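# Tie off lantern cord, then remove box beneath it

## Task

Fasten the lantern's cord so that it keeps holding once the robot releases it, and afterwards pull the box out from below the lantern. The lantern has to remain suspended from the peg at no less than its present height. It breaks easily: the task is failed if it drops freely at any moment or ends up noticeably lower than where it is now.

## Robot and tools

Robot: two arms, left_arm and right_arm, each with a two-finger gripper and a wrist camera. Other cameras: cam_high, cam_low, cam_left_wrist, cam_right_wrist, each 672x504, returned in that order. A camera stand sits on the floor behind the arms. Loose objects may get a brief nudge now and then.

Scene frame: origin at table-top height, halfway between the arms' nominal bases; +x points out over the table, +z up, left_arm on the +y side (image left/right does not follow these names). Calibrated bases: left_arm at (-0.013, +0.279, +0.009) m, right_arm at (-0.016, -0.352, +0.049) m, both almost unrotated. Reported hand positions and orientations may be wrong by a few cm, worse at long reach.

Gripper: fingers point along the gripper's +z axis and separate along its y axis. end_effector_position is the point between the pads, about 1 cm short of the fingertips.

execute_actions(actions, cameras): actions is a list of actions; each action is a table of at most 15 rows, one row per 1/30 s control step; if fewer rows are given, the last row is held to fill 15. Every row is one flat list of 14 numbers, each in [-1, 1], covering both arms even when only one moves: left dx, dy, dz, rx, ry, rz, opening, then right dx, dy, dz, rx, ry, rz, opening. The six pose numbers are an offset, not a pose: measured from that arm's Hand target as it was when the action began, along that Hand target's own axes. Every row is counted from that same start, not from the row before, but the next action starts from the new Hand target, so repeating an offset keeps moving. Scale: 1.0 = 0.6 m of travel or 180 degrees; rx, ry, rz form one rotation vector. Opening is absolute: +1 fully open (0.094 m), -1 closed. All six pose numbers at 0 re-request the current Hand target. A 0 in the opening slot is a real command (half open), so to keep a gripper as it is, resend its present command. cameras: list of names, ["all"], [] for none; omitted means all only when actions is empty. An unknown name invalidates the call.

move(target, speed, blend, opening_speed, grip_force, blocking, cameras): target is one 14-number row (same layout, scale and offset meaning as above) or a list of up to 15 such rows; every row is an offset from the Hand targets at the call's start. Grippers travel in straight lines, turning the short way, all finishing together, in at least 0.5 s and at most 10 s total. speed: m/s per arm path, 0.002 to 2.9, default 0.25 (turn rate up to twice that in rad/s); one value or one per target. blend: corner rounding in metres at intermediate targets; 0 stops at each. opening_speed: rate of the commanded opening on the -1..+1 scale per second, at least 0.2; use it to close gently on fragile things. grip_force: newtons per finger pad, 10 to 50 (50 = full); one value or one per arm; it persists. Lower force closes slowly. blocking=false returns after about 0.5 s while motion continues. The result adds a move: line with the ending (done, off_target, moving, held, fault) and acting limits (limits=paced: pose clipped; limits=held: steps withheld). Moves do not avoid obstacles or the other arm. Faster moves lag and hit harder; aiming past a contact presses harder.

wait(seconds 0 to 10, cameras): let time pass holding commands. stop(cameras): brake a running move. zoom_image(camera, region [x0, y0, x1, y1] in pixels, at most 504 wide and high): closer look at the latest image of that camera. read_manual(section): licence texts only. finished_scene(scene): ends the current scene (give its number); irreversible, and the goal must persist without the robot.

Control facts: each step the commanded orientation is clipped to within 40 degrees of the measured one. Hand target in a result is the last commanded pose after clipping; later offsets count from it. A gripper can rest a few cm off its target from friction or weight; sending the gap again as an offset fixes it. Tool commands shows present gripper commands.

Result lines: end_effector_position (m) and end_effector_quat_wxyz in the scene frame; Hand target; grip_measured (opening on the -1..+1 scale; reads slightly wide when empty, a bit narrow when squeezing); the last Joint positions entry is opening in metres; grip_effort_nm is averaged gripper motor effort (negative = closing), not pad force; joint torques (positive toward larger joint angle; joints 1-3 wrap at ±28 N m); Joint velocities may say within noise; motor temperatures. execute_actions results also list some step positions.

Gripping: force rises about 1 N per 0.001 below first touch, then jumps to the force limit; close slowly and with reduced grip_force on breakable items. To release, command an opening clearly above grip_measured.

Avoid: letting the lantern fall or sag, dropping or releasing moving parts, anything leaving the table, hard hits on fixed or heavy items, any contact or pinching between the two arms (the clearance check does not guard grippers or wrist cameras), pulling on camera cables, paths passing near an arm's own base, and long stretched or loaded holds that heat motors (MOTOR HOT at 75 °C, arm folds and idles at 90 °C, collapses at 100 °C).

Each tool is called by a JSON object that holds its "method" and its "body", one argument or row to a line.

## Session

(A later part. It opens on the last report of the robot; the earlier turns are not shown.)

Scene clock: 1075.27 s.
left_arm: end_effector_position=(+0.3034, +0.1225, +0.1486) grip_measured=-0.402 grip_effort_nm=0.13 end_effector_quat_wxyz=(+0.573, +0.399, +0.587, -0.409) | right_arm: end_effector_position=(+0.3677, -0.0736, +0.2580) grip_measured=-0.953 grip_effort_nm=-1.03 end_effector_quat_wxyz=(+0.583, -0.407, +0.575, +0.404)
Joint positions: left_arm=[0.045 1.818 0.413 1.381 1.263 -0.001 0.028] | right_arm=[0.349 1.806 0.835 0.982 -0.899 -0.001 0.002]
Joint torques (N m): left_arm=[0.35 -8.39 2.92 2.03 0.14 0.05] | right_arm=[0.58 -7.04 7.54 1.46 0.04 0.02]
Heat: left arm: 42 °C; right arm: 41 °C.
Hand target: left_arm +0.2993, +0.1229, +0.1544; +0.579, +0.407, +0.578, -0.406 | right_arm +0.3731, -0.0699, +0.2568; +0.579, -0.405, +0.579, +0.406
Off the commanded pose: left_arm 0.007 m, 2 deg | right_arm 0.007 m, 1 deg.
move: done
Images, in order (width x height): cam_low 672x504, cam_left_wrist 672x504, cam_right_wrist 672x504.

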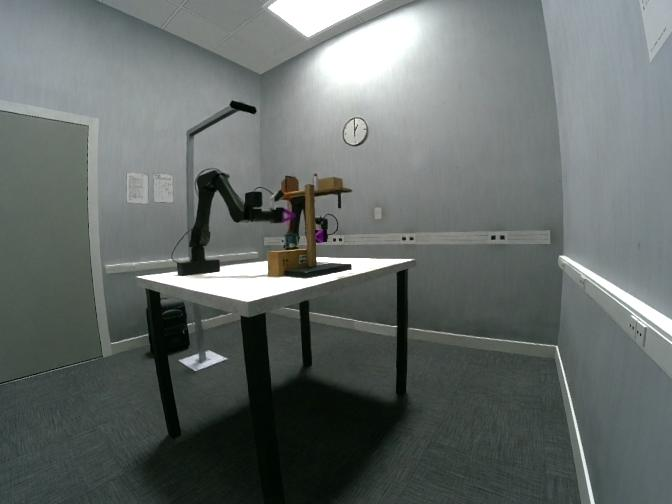

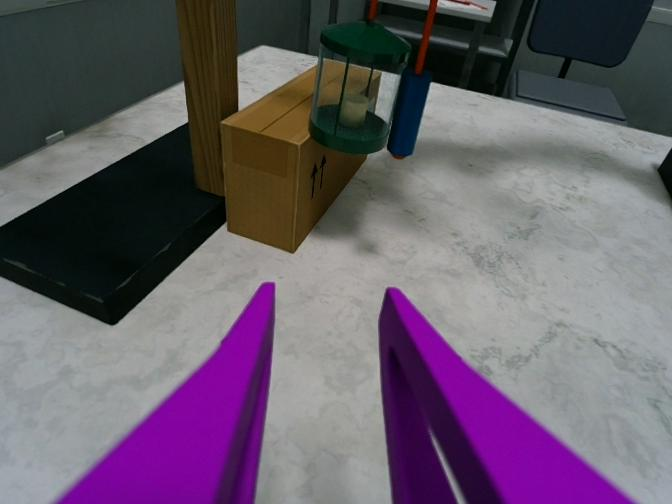

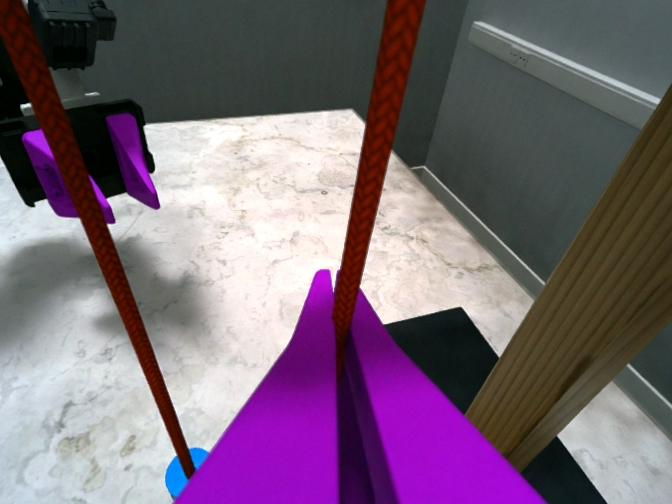

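{"method": "move", "body": {
  "target": [0,0,0,0,0,0,-0.4,-0.13,0,0,0,0,0,-1],
  "speed": 0.06,
  "cameras": ["cam_high","cam_right_wrist","cam_left_wrist"]
}}

{"method": "zoom_image", "body": {
  "camera": "cam_high",
  "region": [190, 140, 310, 300]
}}

Scene clock: 1090.47 s.
left_arm: end_effector_position=(+0.3034, +0.1225, +0.1486) grip_measured=-0.402 grip_effort_nm=0.13 end_effector_quat_wxyz=(+0.573, +0.399, +0.587, -0.409) | right_arm: end_effector_position=(+0.3736, -0.0721, +0.2976) grip_measured=-0.953 grip_effort_nm=-1.03 end_effector_quat_wxyz=(+0.548, -0.395, +0.611, +0.413)
Joint positions: left_arm=[0.045 1.818 0.413 1.381 1.263 -0.001 0.028] | right_arm=[0.349 1.689 0.975 0.622 -0.895 0 0.002]
Joint torques (N m): left_arm=[0.35 -8.36 2.89 2.03 0.13 0.04] | right_arm=[0.43 -11.59 9.5 1.76 -0.05 0.01]
Heat: left arm: 42 °C; right arm: 40 °C.
Hand target: left_arm +0.2993, +0.1229, +0.1544; +0.579, +0.407, +0.578, -0.406 | right_arm +0.3732, -0.0699, +0.3349; +0.579, -0.406, +0.579, +0.406
Off the commanded pose: left_arm 0.007 m, 2 deg | right_arm 0.037 m, 5 deg.
move: off_target (right_arm)
Images, in order (width x height): cam_high 672x504, cam_left_wrist 672x504, cam_right_wrist 672x504.

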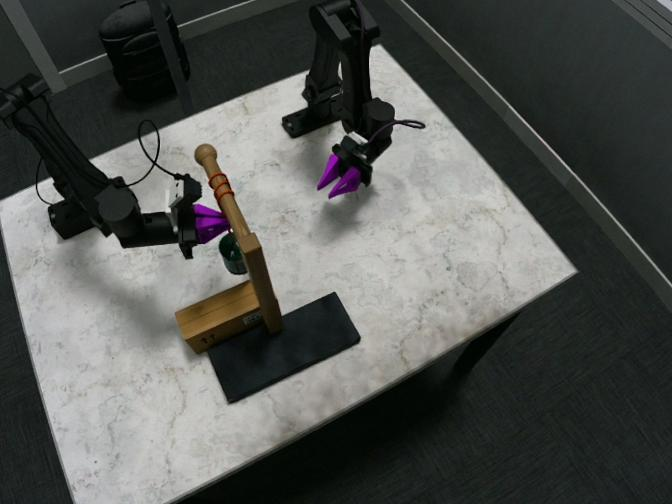

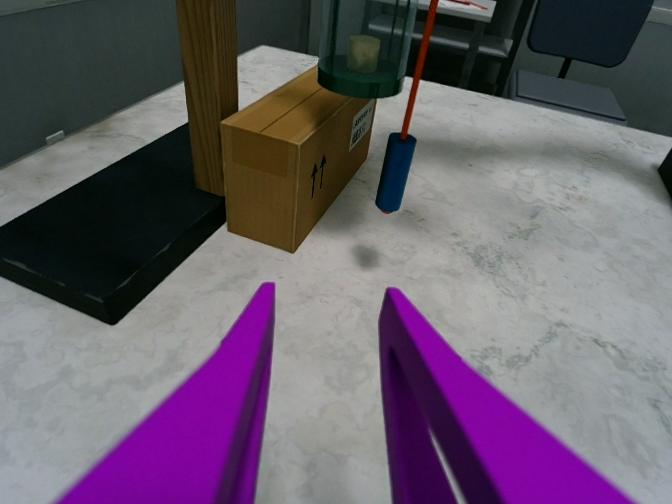

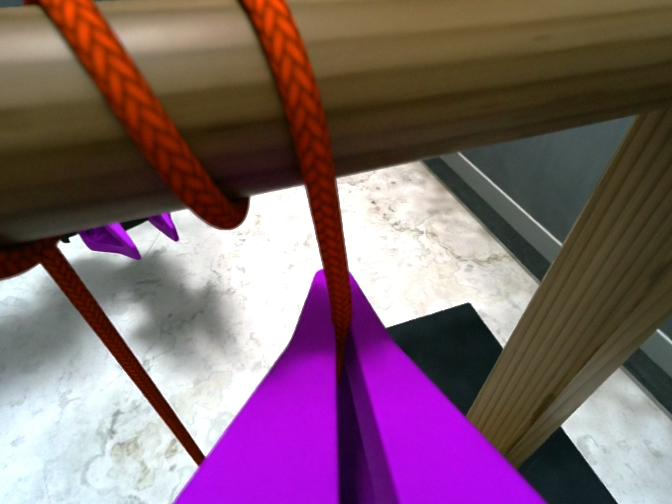

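Scaled by 3.150 from the camera's 672x504 image, which has a finer 960x720 frame.

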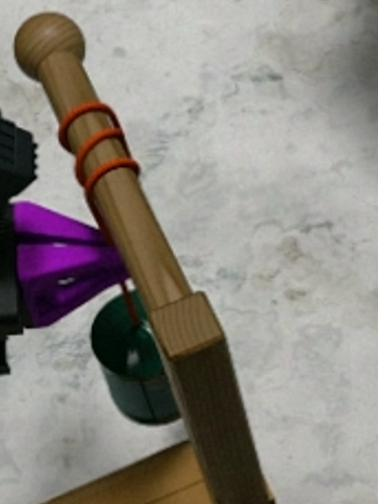

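{"method": "move", "body": {
  "target": [0,0,0,0,0,0,-0.4,0.09,0,0,0,0,0,-1],
  "speed": 0.03,
  "cameras": ["cam_low","cam_right_wrist","cam_left_wrist"]
}}

Scene clock: 1102.80 s.
left_arm: end_effector_position=(+0.3034, +0.1225, +0.1486) grip_measured=-0.402 grip_effort_nm=0.13 end_effector_quat_wxyz=(+0.573, +0.399, +0.587, -0.409) | right_arm: end_effector_position=(+0.3744, -0.0719, +0.3010) grip_measured=-0.953 grip_effort_nm=-1.03 end_effector_quat_wxyz=(+0.598, -0.409, +0.562, +0.399)
Joint positions: left_arm=[0.045 1.818 0.413 1.381 1.263 -0.001 0.028] | right_arm=[0.349 1.737 0.926 0.863 -0.895 0 0.002]
Joint torques (N m): left_arm=[0.36 -8.38 2.88 2.03 0.13 0.04] | right_arm=[0.5 -6.53 4.44 1.57 0.03 0.01]
Heat: left arm: 42 °C; right arm: 40 °C.
Hand target: left_arm +0.2993, +0.1229, +0.1544; +0.579, +0.407, +0.578, -0.406 | right_arm +0.3731, -0.0699, +0.2809; +0.579, -0.406, +0.579, +0.406
Off the commanded pose: left_arm 0.007 m, 2 deg | right_arm 0.020 m, 3 deg.
move: off_target (right_arm)
Images, in order (width x height): cam_low 672x504, cam_left_wrist 672x504, cam_right_wrist 672x504.

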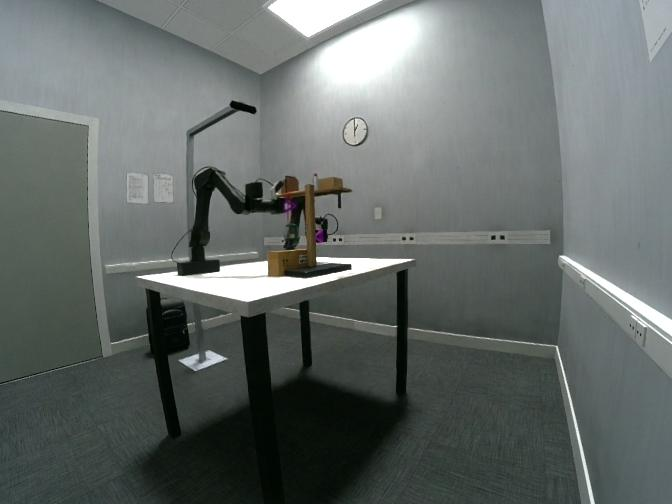

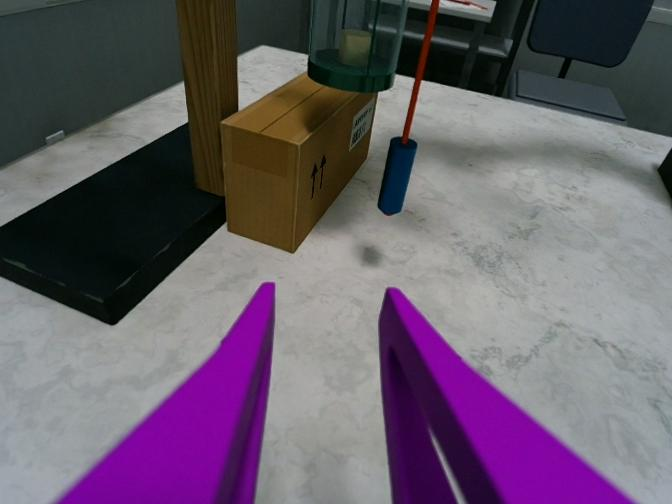

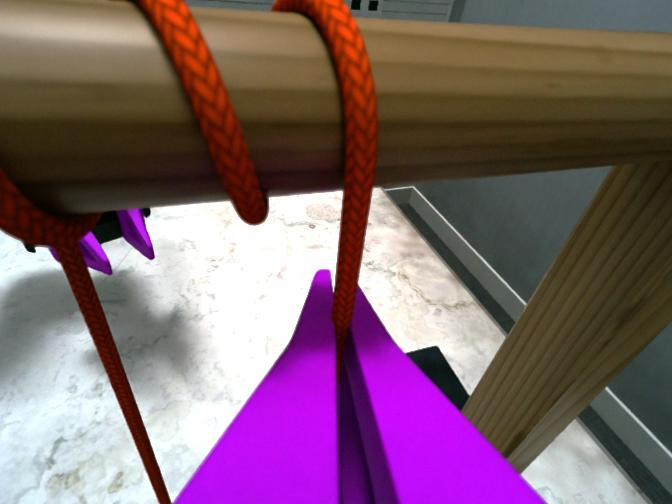

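{"method": "move", "body": {
  "target": [0,0,0,0,0,0,-0.4,0.05,0,0,0,0,0,-1],
  "speed": 0.03,
  "cameras": ["cam_left_wrist","cam_right_wrist"]
}}

Scene clock: 1109.10 s.
left_arm: end_effector_position=(+0.3034, +0.1225, +0.1486) grip_measured=-0.402 grip_effort_nm=0.13 end_effector_quat_wxyz=(+0.573, +0.399, +0.587, -0.409) | right_arm: end_effector_position=(+0.3751, -0.0716, +0.2730) grip_measured=-0.953 grip_effort_nm=-1.03 end_effector_quat_wxyz=(+0.601, -0.410, +0.559, +0.398)
Joint positions: left_arm=[0.045 1.818 0.413 1.381 1.263 -0.001 0.028] | right_arm=[0.349 1.813 0.876 0.999 -0.895 0 0.002]
Joint torques (N m): left_arm=[0.38 -8.42 2.89 2.03 0.12 0.04] | right_arm=[0.49 -6.64 3.99 1.49 0.03 0.01]
Heat: left arm: 42 °C; right arm: 39 °C.
Hand target: left_arm +0.2993, +0.1229, +0.1544; +0.579, +0.407, +0.578, -0.406 | right_arm +0.3731, -0.0699, +0.2507; +0.579, -0.406, +0.579, +0.406
Off the commanded pose: left_arm 0.007 m, 2 deg | right_arm 0.022 m, 4 deg.
move: off_target (right_arm)
Images, in order (width x height): cam_left_wrist 672x504, cam_right_wrist 672x504.

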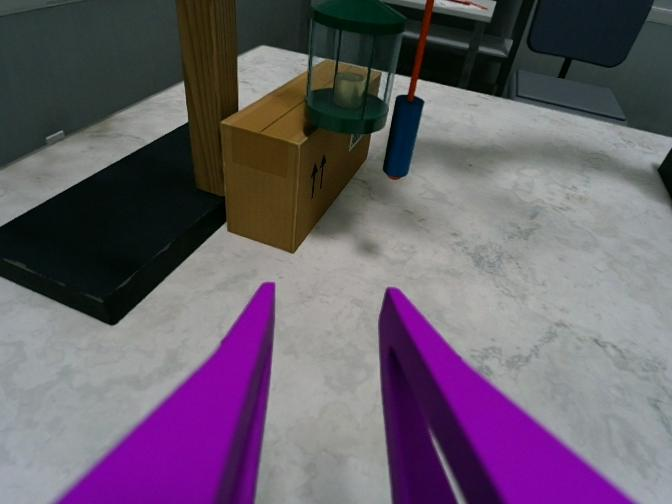

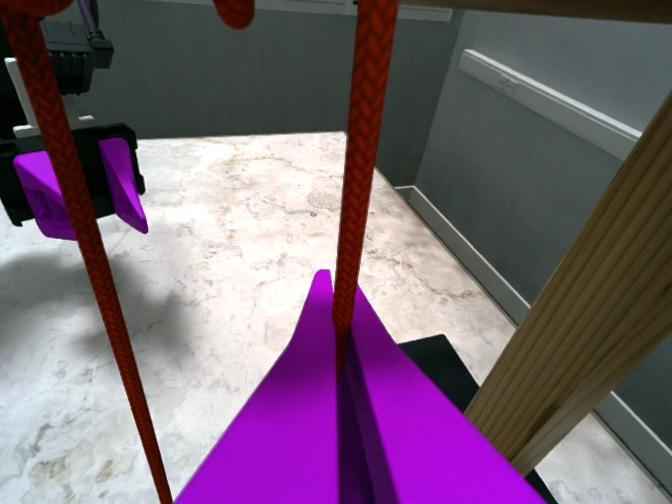

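{"method": "move", "body": {
  "target": [
    [0,0,0,0,0,0,-0.4,-0.145,0,0,0,0,0,-1],
    [0,0,0,0,0,0,-0.4,-0.09,0,0,0,0,0,-1]
  ],
  "speed": 0.04,
  "cameras": ["cam_left_wrist","cam_right_wrist"]
}}

Scene clock: 1121.90 s.
left_arm: end_effector_position=(+0.3034, +0.1225, +0.1487) grip_measured=-0.402 grip_effort_nm=0.13 end_effector_quat_wxyz=(+0.573, +0.399, +0.587, -0.409) | right_arm: end_effector_position=(+0.3746, -0.0719, +0.3048) grip_measured=-0.953 grip_effort_nm=-1.03 end_effector_quat_wxyz=(+0.571, -0.401, +0.590, +0.407)
Joint positions: left_arm=[0.045 1.818 0.413 1.382 1.263 -0.001 0.028] | right_arm=[0.349 1.698 0.965 0.705 -0.894 0 0.002]
Joint torques (N m): left_arm=[0.38 -8.36 2.86 2.03 0.12 0.05] | right_arm=[0.51 -7.53 5.39 2.08 -0.02 -0.01]
Heat: left arm: 42 °C; right arm: 39 °C.
Hand target: left_arm +0.2993, +0.1229, +0.1544; +0.579, +0.407, +0.578, -0.406 | right_arm +0.3732, -0.0699, +0.3050; +0.579, -0.405, +0.579, +0.406
Off the commanded pose: left_arm 0.007 m, 2 deg | right_arm 0.002 m, 2 deg.
move: done
Images, in order (width x height): cam_left_wrist 672x504, cam_right_wrist 672x504.

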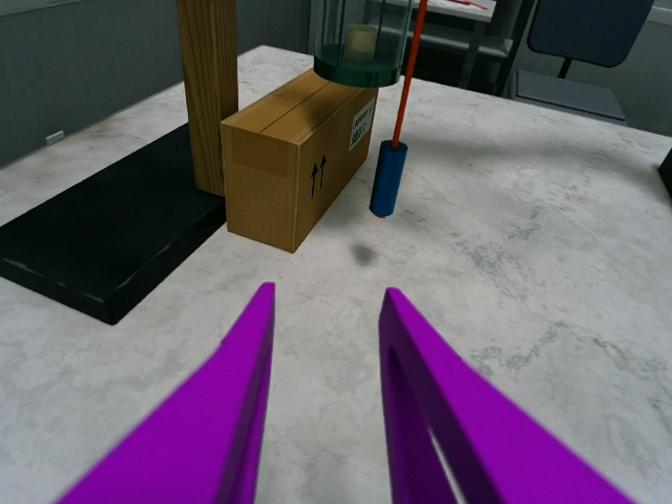

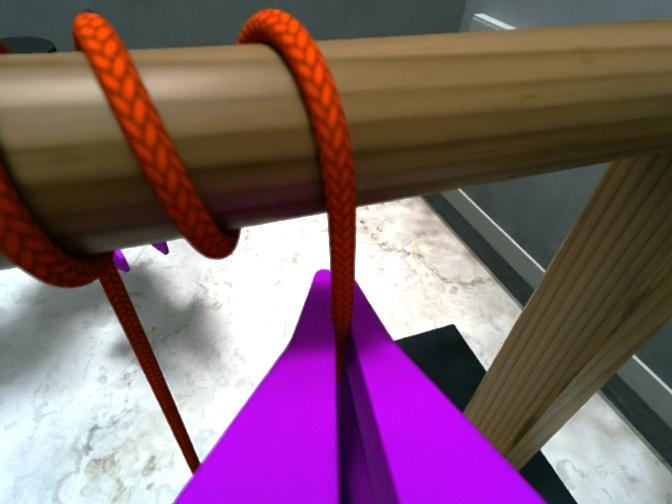

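{"method": "move", "body": {
  "target": [0,0,0,0,0,0,-0.4,-0.02,0,0,0,0,0,-0.7],
  "opening_speed": 0.3,
  "cameras": ["cam_left_wrist","cam_right_wrist"]
}}

{"method": "wait", "body": {
  "seconds": 3,
  "cameras": ["cam_left_wrist","cam_low"]
}}

{"method": "zoom_image", "body": {
  "camera": "cam_low",
  "region": [270, 170, 350, 270]
}}

Scene clock: 1129.60 s.
left_arm: end_effector_position=(+0.3034, +0.1225, +0.1487) grip_measured=-0.402 grip_effort_nm=0.13 end_effector_quat_wxyz=(+0.573, +0.399, +0.587, -0.409) | right_arm: end_effector_position=(+0.3746, -0.0719, +0.3047) grip_measured=-0.703 grip_effort_nm=0.15 end_effector_quat_wxyz=(+0.570, -0.401, +0.590, +0.407)
Joint positions: left_arm=[0.045 1.818 0.413 1.382 1.263 -0.001 0.028] | right_arm=[0.349 1.698 0.965 0.704 -0.894 0 0.014]
Joint torques (N m): left_arm=[0.32 -8.4 2.89 2.03 0.11 0.04] | right_arm=[0.51 -9.36 7.31 1.65 -0.03 0]
Heat: left arm: 42 °C; right arm: 39 °C.
Hand target: left_arm +0.2993, +0.1229, +0.1544; +0.579, +0.407, +0.578, -0.406 | right_arm +0.3732, -0.0699, +0.3170; +0.579, -0.405, +0.579, +0.406
Off the commanded pose: left_arm 0.007 m, 2 deg | right_arm 0.013 m, 2 deg.
move: off_target (right_arm)
Images, in order (width x height): cam_left_wrist 672x504, cam_right_wrist 672x504.

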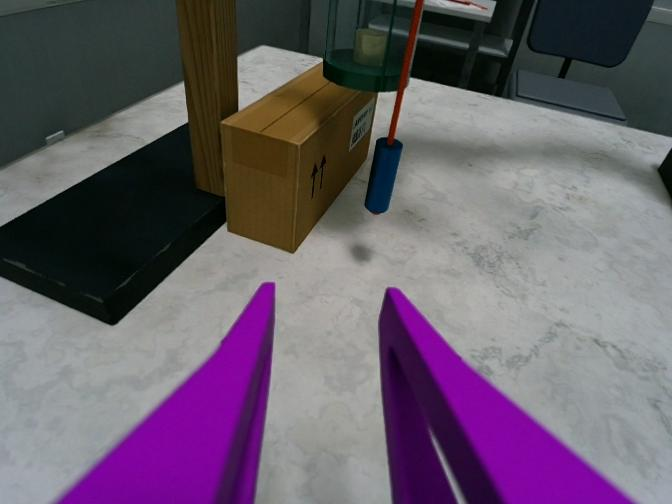

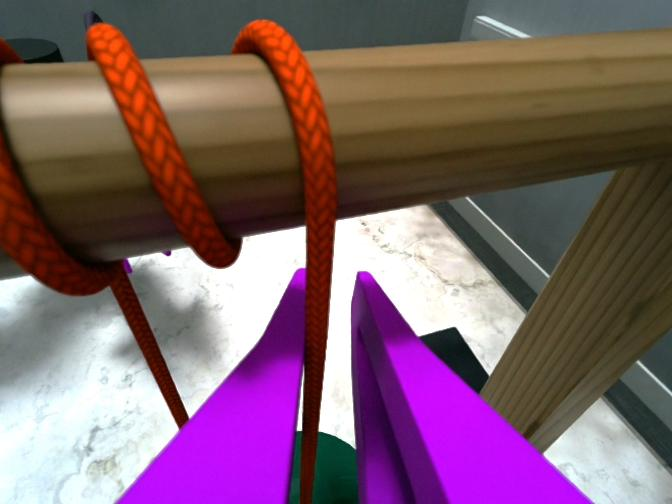

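Scene clock: 1132.60 s.
left_arm: end_effector_position=(+0.3034, +0.1225, +0.1487) grip_measured=-0.402 grip_effort_nm=0.13 end_effector_quat_wxyz=(+0.573, +0.399, +0.587, -0.409) | right_arm: end_effector_position=(+0.3746, -0.0719, +0.3047) grip_measured=-0.703 grip_effort_nm=0.15 end_effector_quat_wxyz=(+0.570, -0.401, +0.590, +0.407)
Joint positions: left_arm=[0.045 1.818 0.413 1.382 1.263 -0.001 0.028] | right_arm=[0.349 1.698 0.965 0.704 -0.894 0 0.014]
Joint torques (N m): left_arm=[0.38 -8.4 2.91 2.03 0.12 0.04] | right_arm=[0.49 -9.35 7.32 1.65 -0.02 0.01]
Heat: left arm: 42 °C; right arm: 39 °C.
Hand target: left_arm +0.2993, +0.1229, +0.1544; +0.579, +0.407, +0.578, -0.406 | right_arm +0.3732, -0.0699, +0.3170; +0.579, -0.405, +0.579, +0.406
Tool commands: left_gripper/opening=-0.4 right_gripper/opening=-0.7
Off the commanded pose: left_arm 0.007 m, 2 deg | right_arm 0.013 m, 2 deg.
wait: 3.00 s; at rest by 0.17 s
Images, in order (width x height): cam_low 672x504, cam_left_wrist 672x504.

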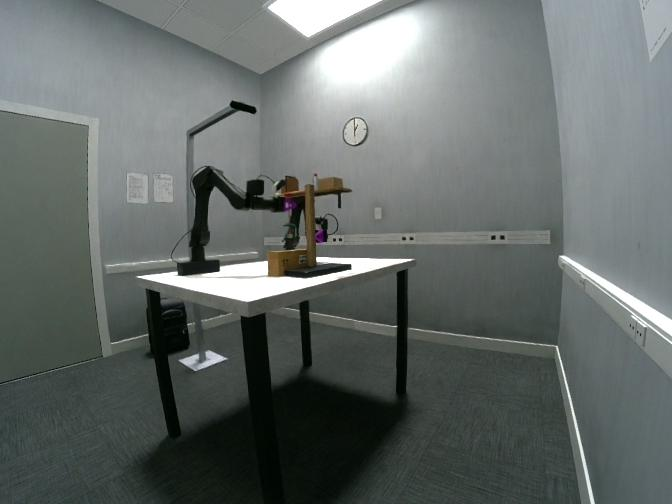

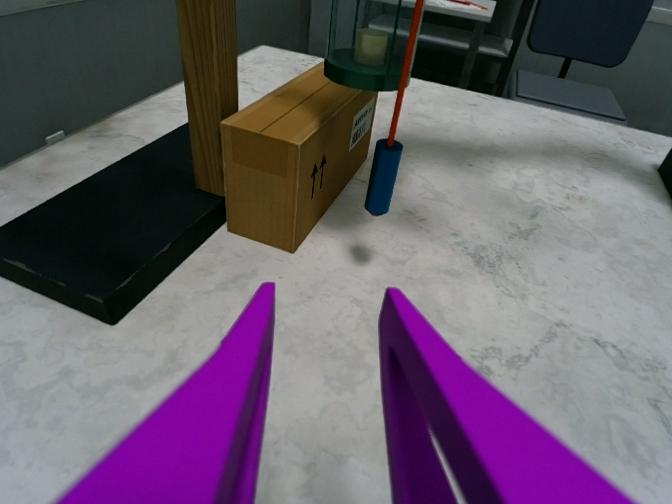

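Scaled by 5.040 from the camera's 672x504 image, which has a finer 960x720 frame.

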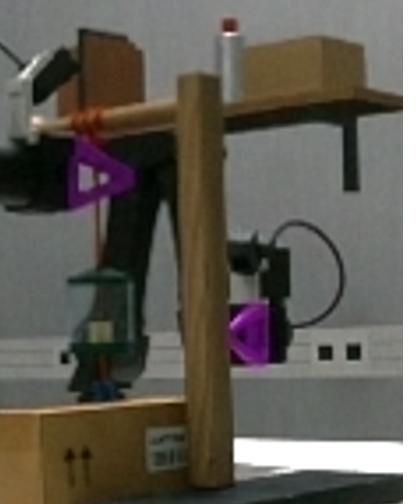

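{"method": "move", "body": {
  "target": [
    [0,0,0,0,0,0,-0.4,0,0.004,-0.09,0,0,0,-0.7],
    [0,0,0,0,0,0,-0.4,0,0,-0.42,0,0,0,0]
  ],
  "speed": 0.1,
  "blend": 0.01,
  "cameras": ["cam_right_wrist","cam_low"]
}}

{"method": "zoom_image", "body": {
  "camera": "cam_low",
  "region": [270, 170, 350, 270]
}}

Scene clock: 1142.30 s.
left_arm: end_effector_position=(+0.3034, +0.1225, +0.1487) grip_measured=-0.402 grip_effort_nm=0.13 end_effector_quat_wxyz=(+0.573, +0.399, +0.587, -0.409) | right_arm: end_effector_position=(+0.2926, -0.3064, +0.3191) grip_measured=-0.003 grip_effort_nm=0.15 end_effector_quat_wxyz=(+0.608, -0.368, +0.604, +0.361)
Joint positions: left_arm=[0.045 1.818 0.413 1.382 1.263 -0.001 0.028] | right_arm=[-0.449 1.31 0.638 0.704 -1.558 0.019 0.047]
Joint torques (N m): left_arm=[0.36 -8.36 2.89 2.02 0.13 0.03] | right_arm=[-0.66 -5.56 4.62 1.2 -0.05 0.06]
Heat: left arm: 42 °C; right arm: 40 °C.
Hand target: left_arm +0.2993, +0.1229, +0.1544; +0.579, +0.407, +0.578, -0.406 | right_arm +0.2872, -0.3068, +0.3169; +0.579, -0.405, +0.579, +0.406
Off the commanded pose: left_arm 0.007 m, 2 deg | right_arm 0.006 m, 8 deg.
joint sent to its limit (right arm) — joint 5 (wrist yaw), lower limit. The joint targets are off in orientation, not in position.
move: off_target (right_arm); target 2's new opening was sent with right_arm's hand 0.006 m and 8 deg from that target
Images, in order (width x height): cam_low 672x504, cam_right_wrist 672x504.

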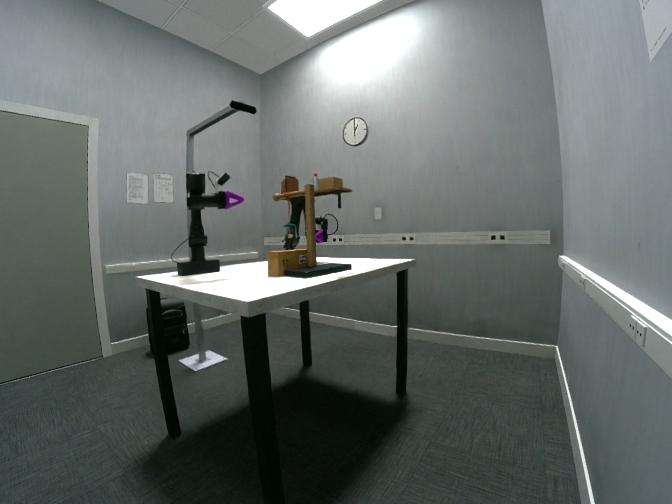

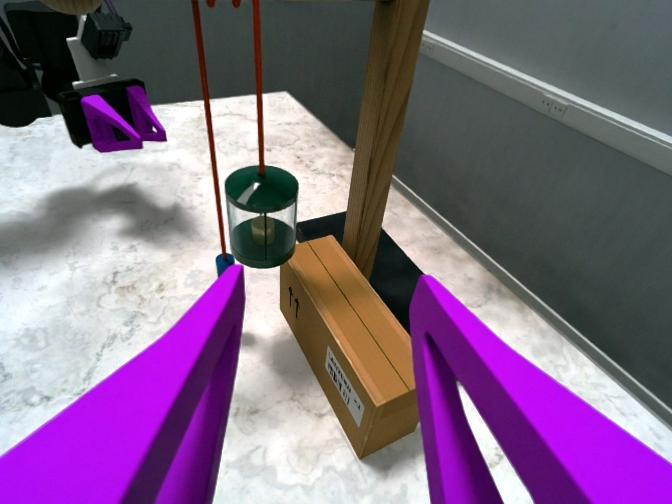

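Scaled by 5.040 from the camera's 672x504 image, which has a finer 960x720 frame.

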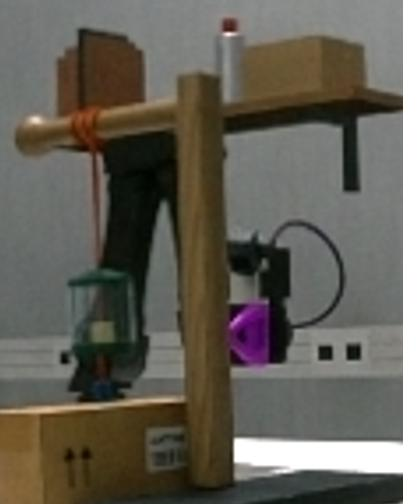

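{"method": "move", "body": {
  "target": [0,0,0,0,0,0,-0.4,0.062,-0.222,0.04,0.647,0.113,0.646,1],
  "speed": 0.3,
  "cameras": ["cam_right_wrist","cam_high"]
}}

Scene clock: 1167.83 s.
left_arm: end_effector_position=(+0.3034, +0.1225, +0.1487) grip_measured=-0.402 grip_effort_nm=0.13 end_effector_quat_wxyz=(+0.573, +0.399, +0.587, -0.409) | right_arm: end_effector_position=(+0.4199, -0.3259, +0.2804) grip_measured=+0.997 grip_effort_nm=0.15 end_effector_quat_wxyz=(+0.095, +0.696, +0.704, +0.105)
Joint positions: left_arm=[0.045 1.818 0.413 1.382 1.263 -0.001 0.028] | right_arm=[0.082 2.065 2.325 -1.547 -0.001 1.615 0.094]
Joint torques (N m): left_arm=[0.35 -8.39 2.91 2.03 0.11 0.04] | right_arm=[-0.65 -8.99 7.35 0.66 0.02 0.02]
Motor temperatures (°C): left_arm=[22 36 34 42 22 23 23] | right_arm=[23 38 33 29 22 21 27]
Heat: left arm: 42 °C; right arm: 38 °C.
Hand target: left_arm +0.2993, +0.1229, +0.1544; +0.579, +0.407, +0.578, -0.406 | right_arm +0.4205, -0.3296, +0.2794; +0.001, +0.707, +0.707, +0.000
Off the commanded pose: left_arm 0.007 m, 2 deg | right_arm 0.004 m, 16 deg.
joint sent to its limit (right arm) — joint 4 (wrist pitch), lower limit. The joint targets are off in orientation, not in position.
move: off_target (right_arm)
Images, in order (width x height): cam_high 672x504, cam_right_wrist 672x504.

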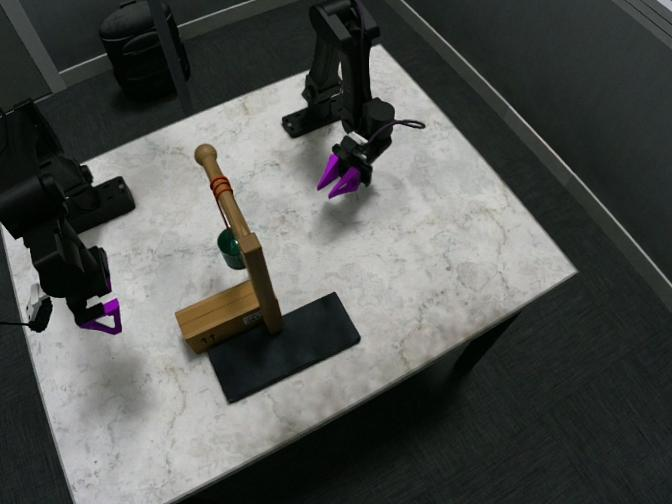

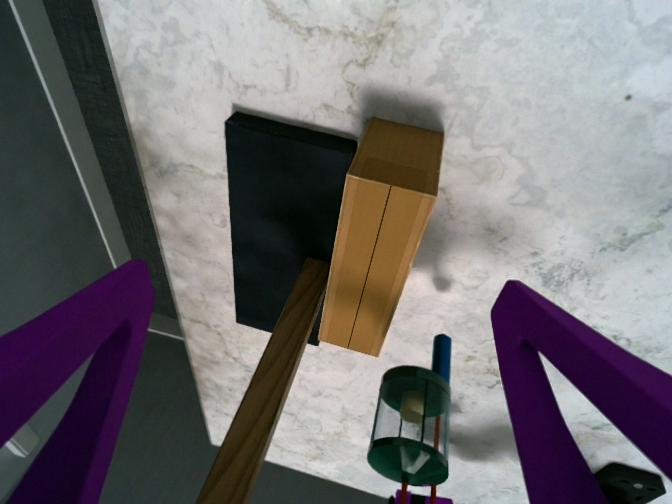

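{"method": "move", "body": {
  "target": [
    [0,0,0,0,0,0,-0.4,0.17,-0.005,0.2,0,0,0,1],
    [0,0,0,0,0,0,-0.4,0.175,-0.005,0.36,0,0,0,1]
  ],
  "speed": 0.15,
  "blend": [0.01,0],
  "cameras": ["cam_right_wrist","cam_high"]
}}

Scene clock: 1186.00 s.
left_arm: end_effector_position=(+0.3034, +0.1225, +0.1487) grip_measured=-0.402 grip_effort_nm=0.13 end_effector_quat_wxyz=(+0.573, +0.399, +0.587, -0.409) | right_arm: end_effector_position=(+0.4211, -0.2255, +0.0754) grip_measured=+0.997 grip_effort_nm=0.15 end_effector_quat_wxyz=(+0.004, +0.707, +0.707, +0.011)
Joint positions: left_arm=[0.045 1.818 0.413 1.382 1.263 -0.001 0.028] | right_arm=[0.304 2.318 1.937 -1.166 -0.003 1.847 0.094]
Joint torques (N m): left_arm=[0.36 -8.4 2.91 2.03 0.12 0.03] | right_arm=[0.57 -11.34 4.63 0.5 0.06 0.05]
Heat: left arm: 42 °C; right arm: 38 °C.
Hand target: left_arm +0.2993, +0.1229, +0.1544; +0.579, +0.407, +0.578, -0.406 | right_arm +0.4177, -0.2249, +0.0633; +0.001, +0.707, +0.707, +0.000
Off the commanded pose: left_arm 0.007 m, 2 deg | right_arm 0.013 m, 1 deg.
move: off_target (right_arm)
Images, in order (width x height): cam_high 672x504, cam_right_wrist 672x504.

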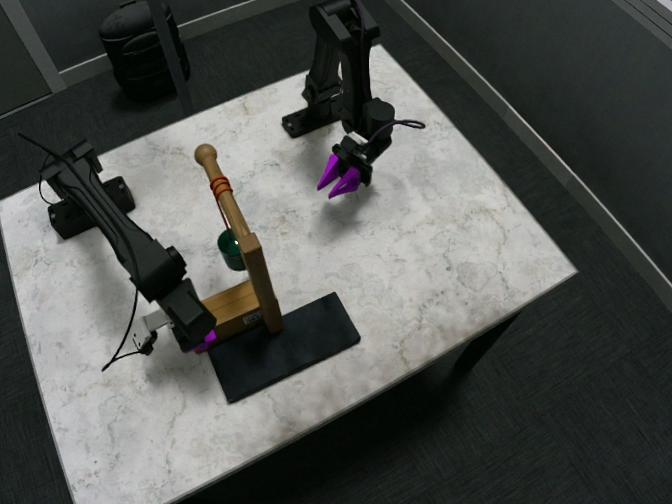

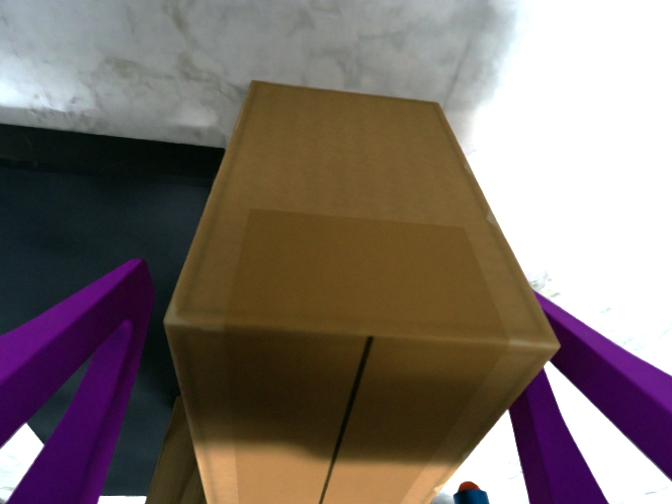

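{"method": "move", "body": {
  "target": [0,0,0,0,0,0,-0.4,0,-0.012,0,0,0,0,1]
}}

{"method": "move", "body": {
  "target": [0,0,0,0,0,0,-0.4,0,0,0,0,0,0,0.15],
  "opening_speed": 0.4,
  "cameras": ["cam_right_wrist","cam_low"]
}}

Scene clock: 1194.70 s.
left_arm: end_effector_position=(+0.3034, +0.1225, +0.1487) grip_measured=-0.402 grip_effort_nm=0.13 end_effector_quat_wxyz=(+0.573, +0.399, +0.587, -0.409) | right_arm: end_effector_position=(+0.4130, -0.2278, +0.0636) grip_measured=+0.997 grip_effort_nm=0.15 end_effector_quat_wxyz=(-0.002, +0.708, +0.706, +0.000)
Joint positions: left_arm=[0.045 1.818 0.413 1.382 1.263 -0.001 0.028] | right_arm=[0.304 2.318 1.89 -1.145 -0.003 1.852 0.094]
Joint torques (N m): left_arm=[0.36 -8.38 2.89 2.03 0.13 0.06] | right_arm=[0.99 -13.64 4.31 0.48 0.06 0.05]
Heat: left arm: 42 °C; right arm: 38 °C.
Hand target: left_arm +0.2993, +0.1229, +0.1544; +0.579, +0.407, +0.578, -0.406 | right_arm +0.4104, -0.2249, +0.0633; +0.001, +0.707, +0.707, +0.000
Off the commanded pose: left_arm 0.007 m, 2 deg | right_arm 0.004 m, 0 deg.
move: done

Scene clock: 1197.03 s.
left_arm: end_effector_position=(+0.3034, +0.1225, +0.1487) grip_measured=-0.402 grip_effort_nm=0.13 end_effector_quat_wxyz=(+0.573, +0.399, +0.587, -0.409) | right_arm: end_effector_position=(+0.4145, -0.2274, +0.0636) grip_measured=+0.337 grip_effort_nm=-1.02 end_effector_quat_wxyz=(-0.001, +0.709, +0.705, +0.003)
Joint positions: left_arm=[0.045 1.818 0.413 1.382 1.263 -0.001 0.028] | right_arm=[0.304 2.318 1.89 -1.139 -0.003 1.854 0.063]
Joint torques (N m): left_arm=[0.39 -8.39 2.91 2.02 0.12 0.03] | right_arm=[0.99 -13.67 4.31 0.43 0.06 0.03]
Heat: left arm: 42 °C; right arm: 38 °C.
Hand target: left_arm +0.2993, +0.1229, +0.1544; +0.579, +0.407, +0.578, -0.406 | right_arm +0.4105, -0.2249, +0.0633; +0.001, +0.707, +0.707, +0.000
Off the commanded pose: left_arm 0.007 m, 2 deg | right_arm 0.005 m, 0 deg.
move: done
Images, in order (width x height): cam_low 672x504, cam_right_wrist 672x504.

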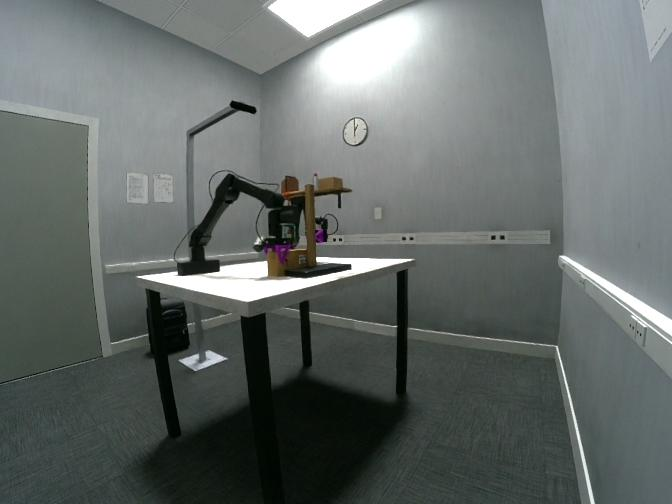

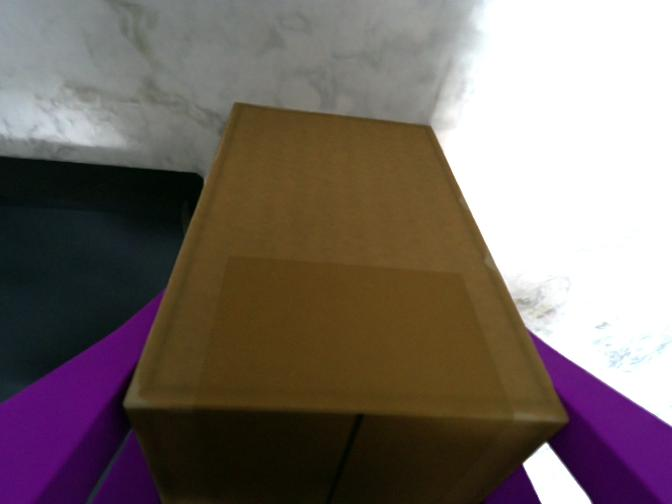

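{"method": "move", "body": {
  "target": [0,0,0,0,0,0,-0.4,-0.37,-0.02,0,0,0,0,0.15],
  "speed": 0.07
}}

{"method": "move", "body": {
  "target": [0,0,0,0,0,0,-0.4,0,0,0,0,0,0,1],
  "opening_speed": 1
}}

{"method": "move", "body": {
  "target": [0,0,0,0,0,0,-0.4,0,0,-0.25,0,0,0,1],
  "speed": 0.2,
  "cameras": ["cam_high","cam_low","cam_left_wrist"]
}}

{"method": "zoom_image", "body": {
  "camera": "cam_low",
  "region": [270, 170, 350, 270]
}}

Scene clock: 1212.40 s.
left_arm: end_effector_position=(+0.3034, +0.1225, +0.1487) grip_measured=-0.402 grip_effort_nm=0.13 end_effector_quat_wxyz=(+0.573, +0.399, +0.587, -0.409) | right_arm: end_effector_position=(+0.3973, -0.4424, +0.0627) grip_measured=+0.336 grip_effort_nm=-1.03 end_effector_quat_wxyz=(-0.002, +0.707, +0.707, +0.002)
Joint positions: left_arm=[0.045 1.818 0.413 1.382 1.263 -0.001 0.028] | right_arm=[-0.194 2.22 1.721 -1.073 -0.004 1.351 0.063]
Joint torques (N m): left_arm=[0.36 -8.34 2.91 2.03 0.12 0.05] | right_arm=[-0.66 -11.63 6.35 0.33 0.06 -0.1]
Heat: left arm: 42 °C; right arm: 40 °C.
Hand target: left_arm +0.2993, +0.1229, +0.1544; +0.579, +0.407, +0.578, -0.406 | right_arm +0.3986, -0.4470, +0.0637; +0.001, +0.707, +0.707, +0.000
Off the commanded pose: left_arm 0.007 m, 2 deg | right_arm 0.005 m, 0 deg.
move: done

Scene clock: 1213.47 s.
left_arm: end_effector_position=(+0.3034, +0.1225, +0.1487) grip_measured=-0.402 grip_effort_nm=0.13 end_effector_quat_wxyz=(+0.573, +0.399, +0.587, -0.409) | right_arm: end_effector_position=(+0.3973, -0.4424, +0.0627) grip_measured=+0.997 grip_effort_nm=0.15 end_effector_quat_wxyz=(-0.002, +0.706, +0.708, +0.002)
Joint positions: left_arm=[0.045 1.818 0.413 1.382 1.263 -0.001 0.028] | right_arm=[-0.194 2.22 1.721 -1.073 -0.005 1.347 0.094]
Joint torques (N m): left_arm=[0.39 -8.39 2.89 2.03 0.13 0.03] | right_arm=[-0.65 -11.63 6.35 0.32 0.07 -0.05]
Heat: left arm: 42 °C; right arm: 40 °C.
Hand target: left_arm +0.2993, +0.1229, +0.1544; +0.579, +0.407, +0.578, -0.406 | right_arm +0.3986, -0.4470, +0.0637; +0.001, +0.707, +0.707, +0.000
Off the commanded pose: left_arm 0.007 m, 2 deg | right_arm 0.005 m, 0 deg.
move: done

Scene clock: 1214.97 s.
left_arm: end_effector_position=(+0.3034, +0.1225, +0.1487) grip_measured=-0.402 grip_effort_nm=0.13 end_effector_quat_wxyz=(+0.573, +0.399, +0.587, -0.409) | right_arm: end_effector_position=(+0.4020, -0.4434, +0.2029) grip_measured=+0.997 grip_effort_nm=0.15 end_effector_quat_wxyz=(+0.023, +0.706, +0.708, +0.017)
Joint positions: left_arm=[0.045 1.818 0.413 1.382 1.263 -0.001 0.028] | right_arm=[-0.194 2.179 2.215 -1.549 -0.005 1.347 0.094]
Joint torques (N m): left_arm=[0.38 -8.35 2.92 2.02 0.12 0.03] | right_arm=[-0.61 -13.18 6.5 0.3 0.06 -0.05]
Heat: left arm: 42 °C; right arm: 40 °C.
Hand target: left_arm +0.2993, +0.1229, +0.1544; +0.579, +0.407, +0.578, -0.406 | right_arm +0.3985, -0.4467, +0.2137; +0.001, +0.707, +0.707, +0.000
Off the commanded pose: left_arm 0.007 m, 2 deg | right_arm 0.012 m, 3 deg.
joint sent to its limit (right arm) — joint 4 (wrist pitch), lower limit. The joint targets are off in orientation, not in position.
move: off_target (right_arm)
Images, in order (width x height): cam_high 672x504, cam_low 672x504, cam_left_wrist 672x504.

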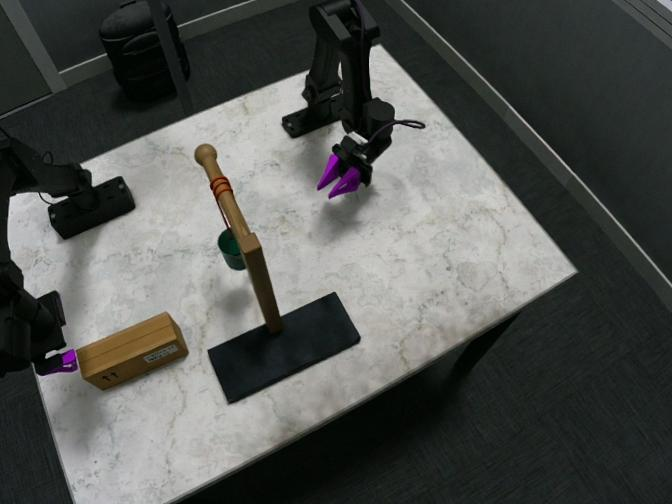

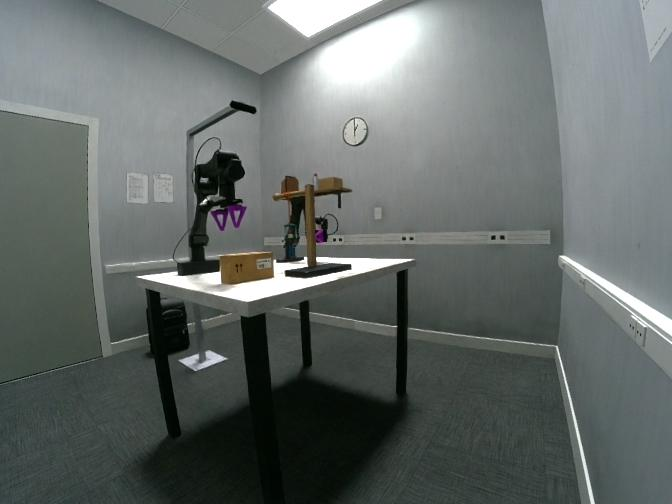

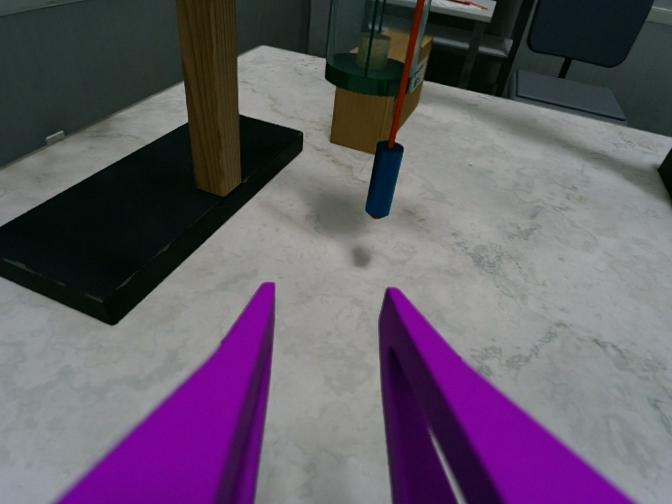

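Scaled by 5.040 from the camera's 672x504 image, which has a finer 960x720 frame.

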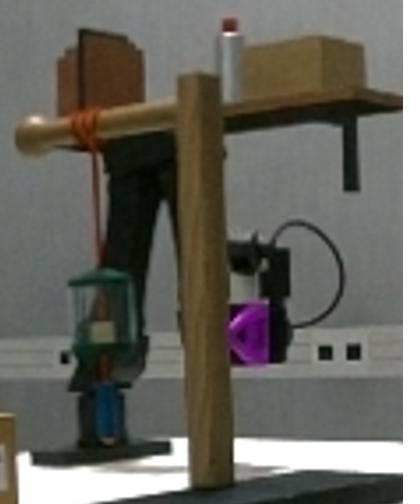

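Lantern stable; box away on the table.

{"method": "finished_scene", "body": {
  "scene": 2
}}

The scene is finished: the task was done.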